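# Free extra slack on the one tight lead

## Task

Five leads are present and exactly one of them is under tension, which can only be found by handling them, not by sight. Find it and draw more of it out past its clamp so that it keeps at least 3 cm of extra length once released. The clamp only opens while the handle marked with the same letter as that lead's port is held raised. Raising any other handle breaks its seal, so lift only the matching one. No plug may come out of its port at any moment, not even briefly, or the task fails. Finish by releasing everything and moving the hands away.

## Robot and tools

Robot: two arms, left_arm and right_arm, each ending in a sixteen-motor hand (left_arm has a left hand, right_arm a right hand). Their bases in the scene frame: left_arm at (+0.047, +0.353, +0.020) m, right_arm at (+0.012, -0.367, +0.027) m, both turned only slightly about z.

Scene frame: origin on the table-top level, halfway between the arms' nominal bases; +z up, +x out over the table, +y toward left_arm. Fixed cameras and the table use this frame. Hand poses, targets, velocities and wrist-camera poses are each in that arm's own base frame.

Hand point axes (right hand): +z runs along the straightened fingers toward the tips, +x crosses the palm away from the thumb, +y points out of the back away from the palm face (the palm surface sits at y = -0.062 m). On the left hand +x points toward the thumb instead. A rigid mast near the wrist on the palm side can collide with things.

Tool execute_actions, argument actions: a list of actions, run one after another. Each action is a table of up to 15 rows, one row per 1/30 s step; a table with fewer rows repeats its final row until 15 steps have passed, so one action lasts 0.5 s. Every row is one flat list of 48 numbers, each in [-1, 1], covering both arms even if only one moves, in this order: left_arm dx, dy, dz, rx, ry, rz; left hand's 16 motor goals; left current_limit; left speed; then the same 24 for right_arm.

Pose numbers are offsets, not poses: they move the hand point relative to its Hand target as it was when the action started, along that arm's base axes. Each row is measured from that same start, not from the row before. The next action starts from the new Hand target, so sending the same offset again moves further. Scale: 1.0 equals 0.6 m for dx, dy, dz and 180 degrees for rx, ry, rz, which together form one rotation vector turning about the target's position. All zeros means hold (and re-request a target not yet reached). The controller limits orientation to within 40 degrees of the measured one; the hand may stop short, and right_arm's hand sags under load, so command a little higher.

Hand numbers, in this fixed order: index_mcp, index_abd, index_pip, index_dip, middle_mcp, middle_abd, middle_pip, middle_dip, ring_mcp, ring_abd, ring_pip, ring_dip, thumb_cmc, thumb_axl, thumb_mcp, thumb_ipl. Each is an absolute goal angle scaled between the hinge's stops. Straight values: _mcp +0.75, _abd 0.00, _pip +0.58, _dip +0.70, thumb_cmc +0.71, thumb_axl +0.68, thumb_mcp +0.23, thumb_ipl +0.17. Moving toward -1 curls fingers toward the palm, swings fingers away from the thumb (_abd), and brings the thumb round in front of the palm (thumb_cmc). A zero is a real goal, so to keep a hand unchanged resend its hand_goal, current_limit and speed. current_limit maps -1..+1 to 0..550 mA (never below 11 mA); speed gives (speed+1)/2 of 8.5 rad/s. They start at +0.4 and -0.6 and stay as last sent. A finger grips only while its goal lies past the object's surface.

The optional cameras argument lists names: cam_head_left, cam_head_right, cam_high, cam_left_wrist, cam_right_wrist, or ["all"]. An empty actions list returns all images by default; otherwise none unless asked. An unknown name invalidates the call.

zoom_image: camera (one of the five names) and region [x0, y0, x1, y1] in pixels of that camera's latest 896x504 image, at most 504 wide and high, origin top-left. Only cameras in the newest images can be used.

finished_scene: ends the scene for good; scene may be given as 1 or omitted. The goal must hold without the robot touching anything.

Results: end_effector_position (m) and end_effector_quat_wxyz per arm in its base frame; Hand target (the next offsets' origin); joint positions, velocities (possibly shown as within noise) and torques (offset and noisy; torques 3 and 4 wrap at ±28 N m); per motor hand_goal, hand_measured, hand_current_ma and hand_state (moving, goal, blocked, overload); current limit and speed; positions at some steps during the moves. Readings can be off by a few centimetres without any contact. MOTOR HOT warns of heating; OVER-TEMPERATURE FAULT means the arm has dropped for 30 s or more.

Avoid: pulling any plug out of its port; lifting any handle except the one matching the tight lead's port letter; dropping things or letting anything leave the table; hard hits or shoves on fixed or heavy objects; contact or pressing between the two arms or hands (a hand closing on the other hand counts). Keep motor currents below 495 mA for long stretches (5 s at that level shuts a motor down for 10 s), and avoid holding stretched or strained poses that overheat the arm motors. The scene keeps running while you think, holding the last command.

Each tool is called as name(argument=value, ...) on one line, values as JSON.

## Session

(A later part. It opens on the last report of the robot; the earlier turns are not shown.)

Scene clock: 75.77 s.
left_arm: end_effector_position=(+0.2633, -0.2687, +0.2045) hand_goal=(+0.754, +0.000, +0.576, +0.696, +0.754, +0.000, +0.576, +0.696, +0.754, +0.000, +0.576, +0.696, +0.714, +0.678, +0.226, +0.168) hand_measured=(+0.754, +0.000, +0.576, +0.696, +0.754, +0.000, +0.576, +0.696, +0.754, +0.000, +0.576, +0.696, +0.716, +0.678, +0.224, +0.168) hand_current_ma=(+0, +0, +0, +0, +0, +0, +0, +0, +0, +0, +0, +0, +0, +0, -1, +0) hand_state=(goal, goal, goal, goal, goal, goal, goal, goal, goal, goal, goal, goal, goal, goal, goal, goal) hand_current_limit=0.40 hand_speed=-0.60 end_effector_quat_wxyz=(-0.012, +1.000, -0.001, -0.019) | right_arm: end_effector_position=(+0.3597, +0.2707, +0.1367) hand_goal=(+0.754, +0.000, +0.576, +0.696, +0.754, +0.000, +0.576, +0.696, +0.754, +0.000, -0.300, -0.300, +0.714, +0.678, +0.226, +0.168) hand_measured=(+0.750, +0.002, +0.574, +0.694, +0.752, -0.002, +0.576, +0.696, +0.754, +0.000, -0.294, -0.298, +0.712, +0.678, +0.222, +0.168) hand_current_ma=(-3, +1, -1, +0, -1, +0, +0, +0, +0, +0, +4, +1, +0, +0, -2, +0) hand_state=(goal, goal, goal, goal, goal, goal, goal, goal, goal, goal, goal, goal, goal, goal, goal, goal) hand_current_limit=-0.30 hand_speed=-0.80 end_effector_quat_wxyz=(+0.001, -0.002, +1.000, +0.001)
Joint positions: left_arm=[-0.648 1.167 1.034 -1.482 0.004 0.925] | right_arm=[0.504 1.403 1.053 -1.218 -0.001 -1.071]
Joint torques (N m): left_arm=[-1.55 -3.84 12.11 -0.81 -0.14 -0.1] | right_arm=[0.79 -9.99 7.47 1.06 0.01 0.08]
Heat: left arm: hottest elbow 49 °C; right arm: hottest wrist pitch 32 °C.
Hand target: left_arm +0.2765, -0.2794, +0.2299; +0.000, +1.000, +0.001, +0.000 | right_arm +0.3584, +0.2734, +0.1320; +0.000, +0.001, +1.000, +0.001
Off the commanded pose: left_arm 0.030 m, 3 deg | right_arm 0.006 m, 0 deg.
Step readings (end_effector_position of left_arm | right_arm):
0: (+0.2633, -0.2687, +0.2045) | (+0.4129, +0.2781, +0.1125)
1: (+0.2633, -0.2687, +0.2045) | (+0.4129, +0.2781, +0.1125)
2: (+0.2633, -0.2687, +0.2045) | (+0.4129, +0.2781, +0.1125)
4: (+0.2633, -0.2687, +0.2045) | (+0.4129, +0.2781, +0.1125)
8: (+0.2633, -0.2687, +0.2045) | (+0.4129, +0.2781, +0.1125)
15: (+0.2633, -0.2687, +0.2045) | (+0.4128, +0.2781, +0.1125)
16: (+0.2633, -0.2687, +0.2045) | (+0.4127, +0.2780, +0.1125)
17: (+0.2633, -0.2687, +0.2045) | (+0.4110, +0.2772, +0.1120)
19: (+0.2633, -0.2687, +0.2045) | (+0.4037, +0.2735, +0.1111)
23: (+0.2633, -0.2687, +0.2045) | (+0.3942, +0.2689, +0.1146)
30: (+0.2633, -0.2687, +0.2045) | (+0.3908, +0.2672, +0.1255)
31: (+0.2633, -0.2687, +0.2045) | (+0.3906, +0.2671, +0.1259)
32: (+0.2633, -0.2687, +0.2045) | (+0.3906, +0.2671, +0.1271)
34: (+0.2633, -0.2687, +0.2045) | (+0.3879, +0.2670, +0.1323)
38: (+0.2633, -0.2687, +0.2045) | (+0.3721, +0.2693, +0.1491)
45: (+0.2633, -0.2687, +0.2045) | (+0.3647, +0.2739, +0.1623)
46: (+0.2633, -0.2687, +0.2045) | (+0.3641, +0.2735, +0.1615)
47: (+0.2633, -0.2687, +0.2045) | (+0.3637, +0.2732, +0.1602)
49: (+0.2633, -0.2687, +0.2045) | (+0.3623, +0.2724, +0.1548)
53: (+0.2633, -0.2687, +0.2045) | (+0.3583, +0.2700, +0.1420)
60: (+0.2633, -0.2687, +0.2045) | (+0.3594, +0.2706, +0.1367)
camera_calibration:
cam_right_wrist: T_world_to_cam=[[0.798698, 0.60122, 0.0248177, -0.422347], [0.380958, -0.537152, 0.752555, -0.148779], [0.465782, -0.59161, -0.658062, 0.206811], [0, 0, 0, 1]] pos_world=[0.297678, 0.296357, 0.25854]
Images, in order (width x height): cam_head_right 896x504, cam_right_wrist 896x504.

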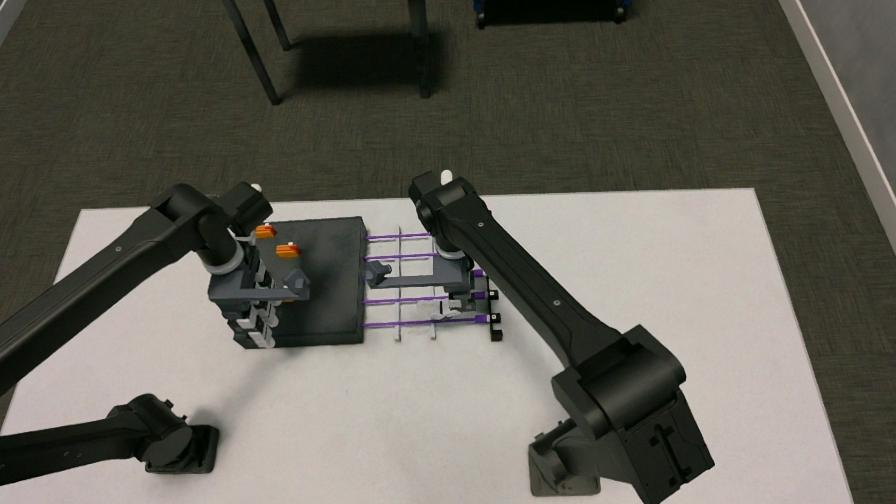

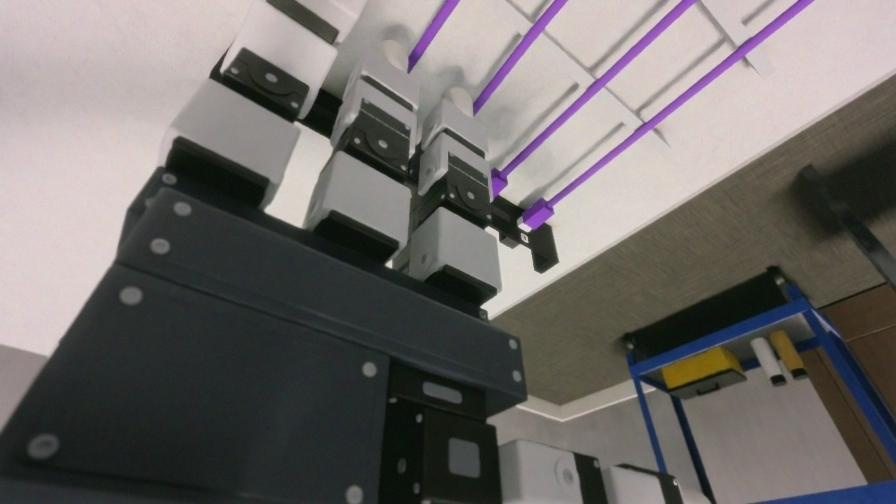

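execute_actions(actions=[[[0,0,0,0,0,0,0.754,0,0.576,0.696,0.754,0,0.576,0.696,0.754,0,0.576,0.696,0.714,0.678,0.226,0.168,0.4,-0.6,-0.002,0.006,-0.0433,0,0,0,0.754,0,0.576,0.696,0.754,0,0.576,0.696,0.754,0,-0.3,-0.3,0.714,0.678,0.226,0.168,-0.3,-0.8]],[[0,0,0,0,0,0,0.754,0,0.576,0.696,0.754,0,0.576,0.696,0.754,0,0.576,0.696,0.714,0.678,0.226,0.168,0.4,-0.6,0,0,0,0,0,0,0.754,0,0.576,0.696,0.754,-0.2,0.576,0.696,0.754,0,-0.3,-0.3,0.714,0.678,0.226,0.168,-0.3,-0.8]],[[0,0,0,0,0,0,0.754,0,0.576,0.696,0.754,0,0.576,0.696,0.754,0,0.576,0.696,0.714,0.678,0.226,0.168,0.4,-0.6,0,0,0,0,0,0,0.754,-0.3,0.576,0.696,0.754,-0.2,0.576,0.696,0.754,0,-0.3,-0.3,0.714,0.678,0.226,0.168,-0.9,-0.9]],[[0,0,0,0,0,0,0.754,0,0.576,0.696,0.754,0,0.576,0.696,0.754,0,0.576,0.696,0.714,0.678,0.226,0.168,0.4,-0.6,0,0,0,0,0,0,0.754,-0.3,0.576,0.696,0.754,-0.2,0.576,0.696,0.754,0,-0.3,-0.3,0.714,0.678,0.226,0.168,-0.9,-0.9]]], cameras=[])

execute_actions(actions=[[[0,0,0,0,0,0,0.754,0,0.576,0.696,0.754,0,0.576,0.696,0.754,0,0.576,0.696,0.714,0.678,0.226,0.168,0.4,-0.6,0,0,0,0,0,0,0.754,-0.3,0.576,0.696,0.754,-0.2,0.576,0.696,0.754,0,-0.3,-0.3,0.714,0.678,0.226,0.168,-0.8,-0.9]]], cameras=[])

execute_actions(actions=[[[0,0,0,0,0,0,0.754,0,0.576,0.696,0.754,0,0.576,0.696,0.754,0,0.576,0.696,0.714,0.678,0.226,0.168,0.4,-0.6,0,0,0,0,0,0,0.754,-0.3,0.576,0.696,0.754,-0.2,0.576,0.696,0.754,0,-0.3,-0.3,0.714,0.678,0.226,0.168,-0.7,-0.9]]], cameras=["cam_right_wrist"])

Scene clock: 79.87 s.
left_arm: end_effector_position=(+0.2633, -0.2687, +0.2045) hand_goal=(+0.754, +0.000, +0.576, +0.696, +0.754, +0.000, +0.576, +0.696, +0.754, +0.000, +0.576, +0.696, +0.714, +0.678, +0.226, +0.168) hand_measured=(+0.754, +0.000, +0.576, +0.696, +0.754, +0.000, +0.576, +0.696, +0.754, +0.000, +0.576, +0.696, +0.716, +0.678, +0.224, +0.168) hand_current_ma=(+0, +0, +0, +0, +0, +0, +0, +0, +0, +0, +0, +0, +0, +0, -1, +0) hand_state=(goal, goal, goal, goal, goal, goal, goal, goal, goal, goal, goal, goal, goal, goal, goal, goal) hand_current_limit=0.40 hand_speed=-0.60 end_effector_quat_wxyz=(-0.012, +1.000, -0.001, -0.019) | right_arm: end_effector_position=(+0.3603, +0.2733, +0.1098) hand_goal=(+0.754, -0.300, +0.576, +0.696, +0.754, -0.200, +0.576, +0.696, +0.754, +0.000, -0.300, -0.300, +0.714, +0.678, +0.226, +0.168) hand_measured=(+0.752, -0.216, +0.574, +0.694, +0.752, -0.196, +0.576, +0.696, +0.754, +0.000, -0.294, -0.298, +0.712, +0.678, +0.222, +0.168) hand_current_ma=(-1, +27, +0, +0, -1, +2, +0, +0, +0, +0, +4, +1, +0, +0, -2, +0) hand_state=(goal, blocked, goal, goal, goal, goal, goal, goal, goal, goal, goal, goal, goal, goal, goal, goal) hand_current_limit=-0.90 hand_speed=-0.90 end_effector_quat_wxyz=(+0.001, +0.000, +1.000, +0.001)
Joint positions: left_arm=[-0.648 1.167 1.034 -1.482 0.004 0.925] | right_arm=[0.51 1.435 1.009 -1.141 -0.001 -1.061]
Joint torques (N m): left_arm=[-1.9 -3.72 12.12 -0.53 -0.24 -0.06] | right_arm=[1.08 -10.17 7.32 0.91 0 0.09]
Heat: left arm: hottest elbow 49 °C; right arm: hottest wrist pitch 32 °C.
Hand target: left_arm +0.2765, -0.2794, +0.2299; +0.000, +1.000, +0.001, +0.000 | right_arm +0.3572, +0.2770, +0.1060; +0.000, +0.001, +1.000, +0.001
Off the commanded pose: left_arm 0.030 m, 3 deg | right_arm 0.006 m, 0 deg.
Step readings (end_effector_position of left_arm | right_arm):
0: (+0.2633, -0.2687, +0.2045) | (+0.3597, +0.2707, +0.1367)
1: (+0.2633, -0.2687, +0.2045) | (+0.3598, +0.2708, +0.1367)
2: (+0.2633, -0.2687, +0.2045) | (+0.3604, +0.2711, +0.1359)
4: (+0.2633, -0.2687, +0.2045) | (+0.3615, +0.2723, +0.1321)
8: (+0.2633, -0.2687, +0.2045) | (+0.3593, +0.2724, +0.1186)
15: (+0.2633, -0.2687, +0.2045) | (+0.3590, +0.2726, +0.1095)
16: (+0.2633, -0.2687, +0.2045) | (+0.3593, +0.2728, +0.1095)
17: (+0.2633, -0.2687, +0.2045) | (+0.3593, +0.2728, +0.1095)
19: (+0.2633, -0.2687, +0.2045) | (+0.3595, +0.2728, +0.1096)
23: (+0.2633, -0.2687, +0.2045) | (+0.3595, +0.2729, +0.1096)
30: (+0.2633, -0.2687, +0.2045) | (+0.3596, +0.2729, +0.1096)
31: (+0.2633, -0.2687, +0.2045) | (+0.3596, +0.2729, +0.1096)
32: (+0.2633, -0.2687, +0.2045) | (+0.3596, +0.2729, +0.1096)
34: (+0.2633, -0.2687, +0.2045) | (+0.3596, +0.2729, +0.1096)
38: (+0.2633, -0.2687, +0.2045) | (+0.3596, +0.2729, +0.1096)
45: (+0.2633, -0.2687, +0.2045) | (+0.3596, +0.2729, +0.1096)
46: (+0.2633, -0.2687, +0.2045) | (+0.3596, +0.2729, +0.1096)
47: (+0.2633, -0.2687, +0.2045) | (+0.3597, +0.2729, +0.1096)
49: (+0.2633, -0.2687, +0.2045) | (+0.3600, +0.2731, +0.1097)
53: (+0.2633, -0.2687, +0.2045) | (+0.3603, +0.2732, +0.1098)
60: (+0.2633, -0.2687, +0.2045) | (+0.3603, +0.2733, +0.1098)
No camera images: "cameras" was empty.

Scene clock: 80.57 s.
left_arm: end_effector_position=(+0.2633, -0.2687, +0.2045) hand_goal=(+0.754, +0.000, +0.576, +0.696, +0.754, +0.000, +0.576, +0.696, +0.754, +0.000, +0.576, +0.696, +0.714, +0.678, +0.226, +0.168) hand_measured=(+0.754, +0.000, +0.576, +0.696, +0.754, +0.000, +0.576, +0.696, +0.754, +0.000, +0.576, +0.696, +0.716, +0.678, +0.224, +0.168) hand_current_ma=(+0, +0, +0, +0, +0, +0, +0, +0, +0, +0, +0, +0, +0, +0, -1, +0) hand_state=(goal, goal, goal, goal, goal, goal, goal, goal, goal, goal, goal, goal, goal, goal, goal, goal) hand_current_limit=0.40 hand_speed=-0.60 end_effector_quat_wxyz=(-0.012, +1.000, -0.001, -0.019) | right_arm: end_effector_position=(+0.3609, +0.2734, +0.1099) hand_goal=(+0.754, -0.300, +0.576, +0.696, +0.754, -0.200, +0.576, +0.696, +0.754, +0.000, -0.300, -0.300, +0.714, +0.678, +0.226, +0.168) hand_measured=(+0.752, -0.234, +0.574, +0.694, +0.752, -0.196, +0.576, +0.696, +0.754, +0.000, -0.294, -0.298, +0.712, +0.678, +0.222, +0.168) hand_current_ma=(+0, +55, +0, +0, -1, +2, +0, +0, +0, +0, +4, +1, +0, +0, -2, +0) hand_state=(goal, blocked, goal, goal, goal, goal, goal, goal, goal, goal, goal, goal, goal, goal, goal, goal) hand_current_limit=-0.80 hand_speed=-0.90 end_effector_quat_wxyz=(+0.002, +0.000, +1.000, +0.001)
Joint positions: left_arm=[-0.648 1.167 1.034 -1.482 0.004 0.925] | right_arm=[0.51 1.435 1.009 -1.14 0 -1.06]
Joint torques (N m): left_arm=[-0.97 -3.49 12.12 -0.75 -0.2 -0.11] | right_arm=[1.14 -10.17 7.31 0.84 -0.01 0.09]
Heat: left arm: hottest elbow 50 °C; right arm: hottest wrist pitch 32 °C.
Hand target: left_arm +0.2765, -0.2794, +0.2299; +0.000, +1.000, +0.001, +0.000 | right_arm +0.3571, +0.2769, +0.1059; +0.000, +0.001, +1.000, +0.000
Off the commanded pose: left_arm 0.030 m, 3 deg | right_arm 0.006 m, 0 deg.
Step readings (end_effector_position of left_arm | right_arm):
0: (+0.2633, -0.2687, +0.2045) | (+0.3603, +0.2733, +0.1098)
1: (+0.2633, -0.2687, +0.2045) | (+0.3603, +0.2733, +0.1098)
2: (+0.2633, -0.2687, +0.2045) | (+0.3603, +0.2733, +0.1098)
4: (+0.2633, -0.2687, +0.2045) | (+0.3607, +0.2734, +0.1098)
8: (+0.2633, -0.2687, +0.2045) | (+0.3609, +0.2734, +0.1099)
15: (+0.2633, -0.2687, +0.2045) | (+0.3609, +0.2734, +0.1099)
No camera images: "cameras" was empty.

Scene clock: 81.27 s.
left_arm: end_effector_position=(+0.2633, -0.2687, +0.2045) hand_goal=(+0.754, +0.000, +0.576, +0.696, +0.754, +0.000, +0.576, +0.696, +0.754, +0.000, +0.576, +0.696, +0.714, +0.678, +0.226, +0.168) hand_measured=(+0.754, +0.000, +0.576, +0.696, +0.754, +0.000, +0.576, +0.696, +0.754, +0.000, +0.576, +0.696, +0.716, +0.678, +0.224, +0.168) hand_current_ma=(+0, +0, +0, +0, +0, +0, +0, +0, +0, +0, +0, +0, +0, +0, -1, +0) hand_state=(goal, goal, goal, goal, goal, goal, goal, goal, goal, goal, goal, goal, goal, goal, goal, goal) hand_current_limit=0.40 hand_speed=-0.60 end_effector_quat_wxyz=(-0.012, +1.000, -0.001, -0.019) | right_arm: end_effector_position=(+0.3612, +0.2735, +0.1099) hand_goal=(+0.754, -0.300, +0.576, +0.696, +0.754, -0.200, +0.576, +0.696, +0.754, +0.000, -0.300, -0.300, +0.714, +0.678, +0.226, +0.168) hand_measured=(+0.752, -0.248, +0.574, +0.694, +0.752, -0.196, +0.576, +0.696, +0.754, +0.000, -0.294, -0.298, +0.712, +0.678, +0.222, +0.168) hand_current_ma=(+0, +73, +0, +0, -1, +2, +0, +0, +0, +0, +4, +1, +0, +0, -2, +0) hand_state=(goal, blocked, goal, goal, goal, goal, goal, goal, goal, goal, goal, goal, goal, goal, goal, goal) hand_current_limit=-0.70 hand_speed=-0.90 end_effector_quat_wxyz=(+0.003, +0.000, +1.000, +0.001)
Joint positions: left_arm=[-0.648 1.167 1.034 -1.482 0.004 0.925] | right_arm=[0.51 1.435 1.009 -1.138 0.001 -1.06]
Joint torques (N m): left_arm=[-1.96 -4.13 12.11 -0.8 -0.17 -0.1] | right_arm=[1.08 -10.23 7.32 0.8 -0.04 0.09]
Heat: left arm: hottest elbow 50 °C; right arm: hottest wrist pitch 32 °C.
Hand target: left_arm +0.2765, -0.2794, +0.2299; +0.000, +1.000, +0.001, +0.000 | right_arm +0.3572, +0.2770, +0.1059; +0.000, +0.001, +1.000, +0.000
Off the commanded pose: left_arm 0.030 m, 3 deg | right_arm 0.007 m, 0 deg.
Step readings (end_effector_position of left_arm | right_arm):
0: (+0.2633, -0.2687, +0.2045) | (+0.3609, +0.2734, +0.1099)
1: (+0.2633, -0.2687, +0.2045) | (+0.3609, +0.2734, +0.1099)
2: (+0.2633, -0.2687, +0.2045) | (+0.3609, +0.2734, +0.1099)
4: (+0.2633, -0.2687, +0.2045) | (+0.3611, +0.2735, +0.1099)
8: (+0.2633, -0.2687, +0.2045) | (+0.3612, +0.2735, +0.1099)
15: (+0.2633, -0.2687, +0.2045) | (+0.3612, +0.2735, +0.1099)
camera_calibration:
cam_right_wrist: T_world_to_cam=[[0.801324, 0.597519, 0.0291655, -0.424983], [0.374905, -0.539576, 0.75386, -0.12502], [0.466183, -0.593152, -0.656388, 0.190133], [0, 0, 0, 1]] pos_world=[0.298782, 0.299256, 0.231443]
Images, in order (width x height): cam_right_wrist 896x504.

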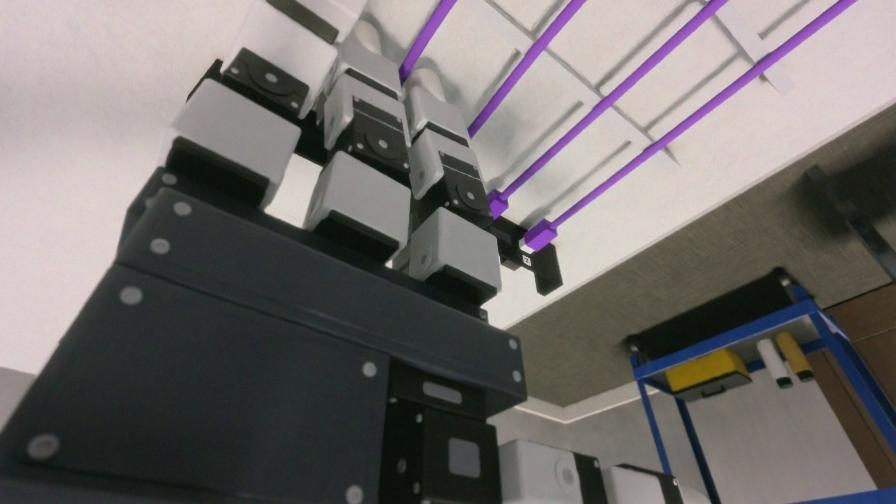

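execute_actions(actions=[[[0,0,0,0,0,0,0.754,0,0.576,0.696,0.754,0,0.576,0.696,0.754,0,0.576,0.696,0.714,0.678,0.226,0.168,0.4,-0.6,0,0,0,0,0,0,0.754,0,0.576,0.696,0.754,0,0.576,0.696,0.754,0,-0.3,-0.3,0.714,0.678,0.226,0.168,-0.3,-0.7]],[[0,0,0,0,0,0,0.754,0,0.576,0.696,0.754,0,0.576,0.696,0.754,0,0.576,0.696,0.714,0.678,0.226,0.168,0.4,-0.6,0,0,0.0833,0,0,0,0.754,0,0.576,0.696,0.754,0,0.576,0.696,0.754,0,-0.3,-0.3,0.714,0.678,0.226,0.168,-0.3,-0.7]],[[0,0,0,0,0,0,0.754,0,0.576,0.696,0.754,0,0.576,0.696,0.754,0,0.576,0.696,0.714,0.678,0.226,0.168,0.4,-0.6,-0.0883,0,0,0,0,0,0.754,0,0.576,0.696,0.754,0,0.576,0.696,0.754,0,-0.3,-0.3,0.714,0.678,0.226,0.168,-0.3,-0.7]],[[0,0,0,0,0,0,0.754,0,0.576,0.696,0.754,0,0.576,0.696,0.754,0,0.576,0.696,0.714,0.678,0.226,0.168,0.4,-0.6,0,0,-0.0833,0,0,0,0.754,0,0.576,0.696,0.754,0,0.576,0.696,0.754,0,-0.3,-0.3,0.714,0.678,0.226,0.168,-0.3,-0.7]],[[0,0,0,0,0,0,0.754,0,0.576,0.696,0.754,0,0.576,0.696,0.754,0,0.576,0.696,0.714,0.678,0.226,0.168,0.4,-0.6,0,0,0,0,0,0,0.754,-0.3,0.576,0.696,0.754,-0.2,0.576,0.696,0.754,0,-0.3,-0.3,0.714,0.678,0.226,0.168,-0.9,-0.8]],[[0,0,0,0,0,0,0.754,0,0.576,0.696,0.754,0,0.576,0.696,0.754,0,0.576,0.696,0.714,0.678,0.226,0.168,0.4,-0.6,0,0,0,0,0,0,0.754,-0.3,0.576,0.696,0.754,-0.2,0.576,0.696,0.754,0,-0.3,-0.3,0.714,0.678,0.226,0.168,-0.9,-0.8]]], cameras=[])

execute_actions(actions=[[[0,0,0,0,0,0,0.754,0,0.576,0.696,0.754,0,0.576,0.696,0.754,0,0.576,0.696,0.714,0.678,0.226,0.168,0.4,-0.6,0,0,0,0,0,0,0.754,-0.3,0.576,0.696,0.754,-0.2,0.576,0.696,0.754,0,-0.3,-0.3,0.714,0.678,0.226,0.168,-0.7,-0.9]]], cameras=["cam_right_wrist"])

Scene clock: 86.37 s.
left_arm: end_effector_position=(+0.2633, -0.2687, +0.2045) hand_goal=(+0.754, +0.000, +0.576, +0.696, +0.754, +0.000, +0.576, +0.696, +0.754, +0.000, +0.576, +0.696, +0.714, +0.678, +0.226, +0.168) hand_measured=(+0.754, +0.000, +0.576, +0.696, +0.754, +0.000, +0.576, +0.696, +0.754, +0.000, +0.576, +0.696, +0.716, +0.678, +0.224, +0.168) hand_current_ma=(+0, +0, +0, +0, +0, +0, +0, +0, +0, +0, +0, +0, +0, +0, -1, +0) hand_state=(goal, goal, goal, goal, goal, goal, goal, goal, goal, goal, goal, goal, goal, goal, goal, goal) hand_current_limit=0.40 hand_speed=-0.60 end_effector_quat_wxyz=(-0.012, +1.000, -0.001, -0.019) | right_arm: end_effector_position=(+0.3051, +0.2748, +0.1074) hand_goal=(+0.754, -0.300, +0.576, +0.696, +0.754, -0.200, +0.576, +0.696, +0.754, +0.000, -0.300, -0.300, +0.714, +0.678, +0.226, +0.168) hand_measured=(+0.750, -0.196, +0.574, +0.694, +0.752, -0.196, +0.576, +0.696, +0.754, +0.000, -0.294, -0.298, +0.712, +0.678, +0.222, +0.168) hand_current_ma=(-2, +28, -1, -1, -1, +2, +0, +0, +0, +0, +3, +1, +0, +0, -2, +0) hand_state=(goal, blocked, goal, goal, goal, goal, goal, goal, goal, goal, goal, goal, goal, goal, goal, goal) hand_current_limit=-0.90 hand_speed=-0.80 end_effector_quat_wxyz=(-0.001, -0.002, +1.000, +0.001)
Joint positions: left_arm=[-0.648 1.167 1.034 -1.482 0.004 0.925] | right_arm=[0.591 1.32 0.89 -1.142 -0.002 -0.983]
Joint torques (N m): left_arm=[-2.26 -3.72 12.18 -0.64 -0.18 -0.11] | right_arm=[0.79 -8.47 7.54 0.91 0.07 0.1]
Heat: left arm: hottest elbow 50 °C; right arm: hottest wrist pitch 32 °C.
Hand target: left_arm +0.2765, -0.2794, +0.2299; +0.000, +1.000, +0.001, +0.000 | right_arm +0.3041, +0.2770, +0.1059; +0.000, +0.001, +1.000, +0.001
Off the commanded pose: left_arm 0.030 m, 3 deg | right_arm 0.003 m, 0 deg.
Step readings (end_effector_position of left_arm | right_arm):
0: (+0.2633, -0.2687, +0.2045) | (+0.3612, +0.2735, +0.1099)
1: (+0.2633, -0.2687, +0.2045) | (+0.3612, +0.2735, +0.1099)
2: (+0.2633, -0.2687, +0.2045) | (+0.3612, +0.2735, +0.1099)
4: (+0.2633, -0.2687, +0.2045) | (+0.3611, +0.2736, +0.1099)
8: (+0.2633, -0.2687, +0.2045) | (+0.3611, +0.2736, +0.1099)
15: (+0.2633, -0.2687, +0.2045) | (+0.3611, +0.2736, +0.1099)
16: (+0.2633, -0.2687, +0.2045) | (+0.3610, +0.2735, +0.1099)
17: (+0.2633, -0.2687, +0.2045) | (+0.3592, +0.2725, +0.1094)
19: (+0.2633, -0.2687, +0.2045) | (+0.3521, +0.2685, +0.1089)
23: (+0.2633, -0.2687, +0.2045) | (+0.3423, +0.2631, +0.1149)
30: (+0.2633, -0.2687, +0.2045) | (+0.3408, +0.2623, +0.1275)
31: (+0.2633, -0.2687, +0.2045) | (+0.3406, +0.2623, +0.1276)
32: (+0.2633, -0.2687, +0.2045) | (+0.3403, +0.2630, +0.1286)
34: (+0.2633, -0.2687, +0.2045) | (+0.3361, +0.2670, +0.1341)
38: (+0.2633, -0.2687, +0.2045) | (+0.3181, +0.2759, +0.1518)
45: (+0.2633, -0.2687, +0.2045) | (+0.3101, +0.2794, +0.1630)
46: (+0.2633, -0.2687, +0.2045) | (+0.3097, +0.2789, +0.1619)
47: (+0.2633, -0.2687, +0.2045) | (+0.3095, +0.2786, +0.1596)
49: (+0.2633, -0.2687, +0.2045) | (+0.3083, +0.2776, +0.1489)
53: (+0.2633, -0.2687, +0.2045) | (+0.3011, +0.2726, +0.1203)
60: (+0.2633, -0.2687, +0.2045) | (+0.3032, +0.2738, +0.1069)
61: (+0.2633, -0.2687, +0.2045) | (+0.3035, +0.2740, +0.1070)
62: (+0.2633, -0.2687, +0.2045) | (+0.3038, +0.2742, +0.1071)
64: (+0.2633, -0.2687, +0.2045) | (+0.3040, +0.2743, +0.1072)
68: (+0.2633, -0.2687, +0.2045) | (+0.3041, +0.2743, +0.1072)
75: (+0.2633, -0.2687, +0.2045) | (+0.3050, +0.2747, +0.1074)
76: (+0.2633, -0.2687, +0.2045) | (+0.3050, +0.2747, +0.1074)
77: (+0.2633, -0.2687, +0.2045) | (+0.3051, +0.2748, +0.1074)
79: (+0.2633, -0.2687, +0.2045) | (+0.3051, +0.2748, +0.1074)
83: (+0.2633, -0.2687, +0.2045) | (+0.3051, +0.2748, +0.1074)
90: (+0.2633, -0.2687, +0.2045) | (+0.3051, +0.2748, +0.1074)
No camera images: "cameras" was empty.

Scene clock: 87.07 s.
left_arm: end_effector_position=(+0.2633, -0.2687, +0.2045) hand_goal=(+0.754, +0.000, +0.576, +0.696, +0.754, +0.000, +0.576, +0.696, +0.754, +0.000, +0.576, +0.696, +0.714, +0.678, +0.226, +0.168) hand_measured=(+0.754, +0.000, +0.576, +0.696, +0.754, +0.000, +0.576, +0.696, +0.754, +0.000, +0.576, +0.696, +0.716, +0.678, +0.224, +0.168) hand_current_ma=(+0, +0, +0, +0, +0, +0, +0, +0, +0, +0, +0, +0, +0, +0, -1, +0) hand_state=(goal, goal, goal, goal, goal, goal, goal, goal, goal, goal, goal, goal, goal, goal, goal, goal) hand_current_limit=0.40 hand_speed=-0.60 end_effector_quat_wxyz=(-0.012, +1.000, -0.001, -0.019) | right_arm: end_effector_position=(+0.3063, +0.2751, +0.1076) hand_goal=(+0.754, -0.300, +0.576, +0.696, +0.754, -0.200, +0.576, +0.696, +0.754, +0.000, -0.300, -0.300, +0.714, +0.678, +0.226, +0.168) hand_measured=(+0.750, -0.246, +0.574, +0.694, +0.752, -0.196, +0.576, +0.696, +0.754, +0.000, -0.294, -0.298, +0.712, +0.678, +0.222, +0.168) hand_current_ma=(-2, +78, -1, -1, -1, +2, +0, +0, +0, +0, +3, +1, +0, +0, -2, +0) hand_state=(goal, blocked, goal, goal, goal, goal, goal, goal, goal, goal, goal, goal, goal, goal, goal, goal) hand_current_limit=-0.70 hand_speed=-0.90 end_effector_quat_wxyz=(+0.001, -0.001, +1.000, +0.001)
Joint positions: left_arm=[-0.648 1.167 1.034 -1.482 0.004 0.925] | right_arm=[0.591 1.32 0.89 -1.138 0 -0.983]
Joint torques (N m): left_arm=[-2.02 -3.19 12.25 -0.7 -0.15 -0.11] | right_arm=[0.85 -8.53 7.56 0.75 0 0.09]
Heat: left arm: hottest elbow 50 °C; right arm: hottest wrist pitch 32 °C.
Hand target: left_arm +0.2765, -0.2794, +0.2299; +0.000, +1.000, +0.001, +0.000 | right_arm +0.3041, +0.2770, +0.1059; +0.000, +0.001, +1.000, +0.000
Off the commanded pose: left_arm 0.030 m, 3 deg | right_arm 0.003 m, 0 deg.
Step readings (end_effector_position of left_arm | right_arm):
0: (+0.2633, -0.2687, +0.2045) | (+0.3051, +0.2748, +0.1074)
1: (+0.2633, -0.2687, +0.2045) | (+0.3051, +0.2748, +0.1074)
2: (+0.2633, -0.2687, +0.2045) | (+0.3051, +0.2748, +0.1074)
4: (+0.2633, -0.2687, +0.2045) | (+0.3054, +0.2748, +0.1074)
8: (+0.2633, -0.2687, +0.2045) | (+0.3061, +0.2751, +0.1076)
15: (+0.2633, -0.2687, +0.2045) | (+0.3063, +0.2751, +0.1076)
camera_calibration:
cam_right_wrist: T_world_to_cam=[[0.799169, 0.600584, 0.0250644, -0.381518], [0.38012, -0.53723, 0.752923, -0.103917], [0.465659, -0.592185, -0.657632, 0.215222], [0, 0, 0, 1]] pos_world=[0.244178, 0.300757, 0.229341]
Images, in order (width x height): cam_right_wrist 896x504.

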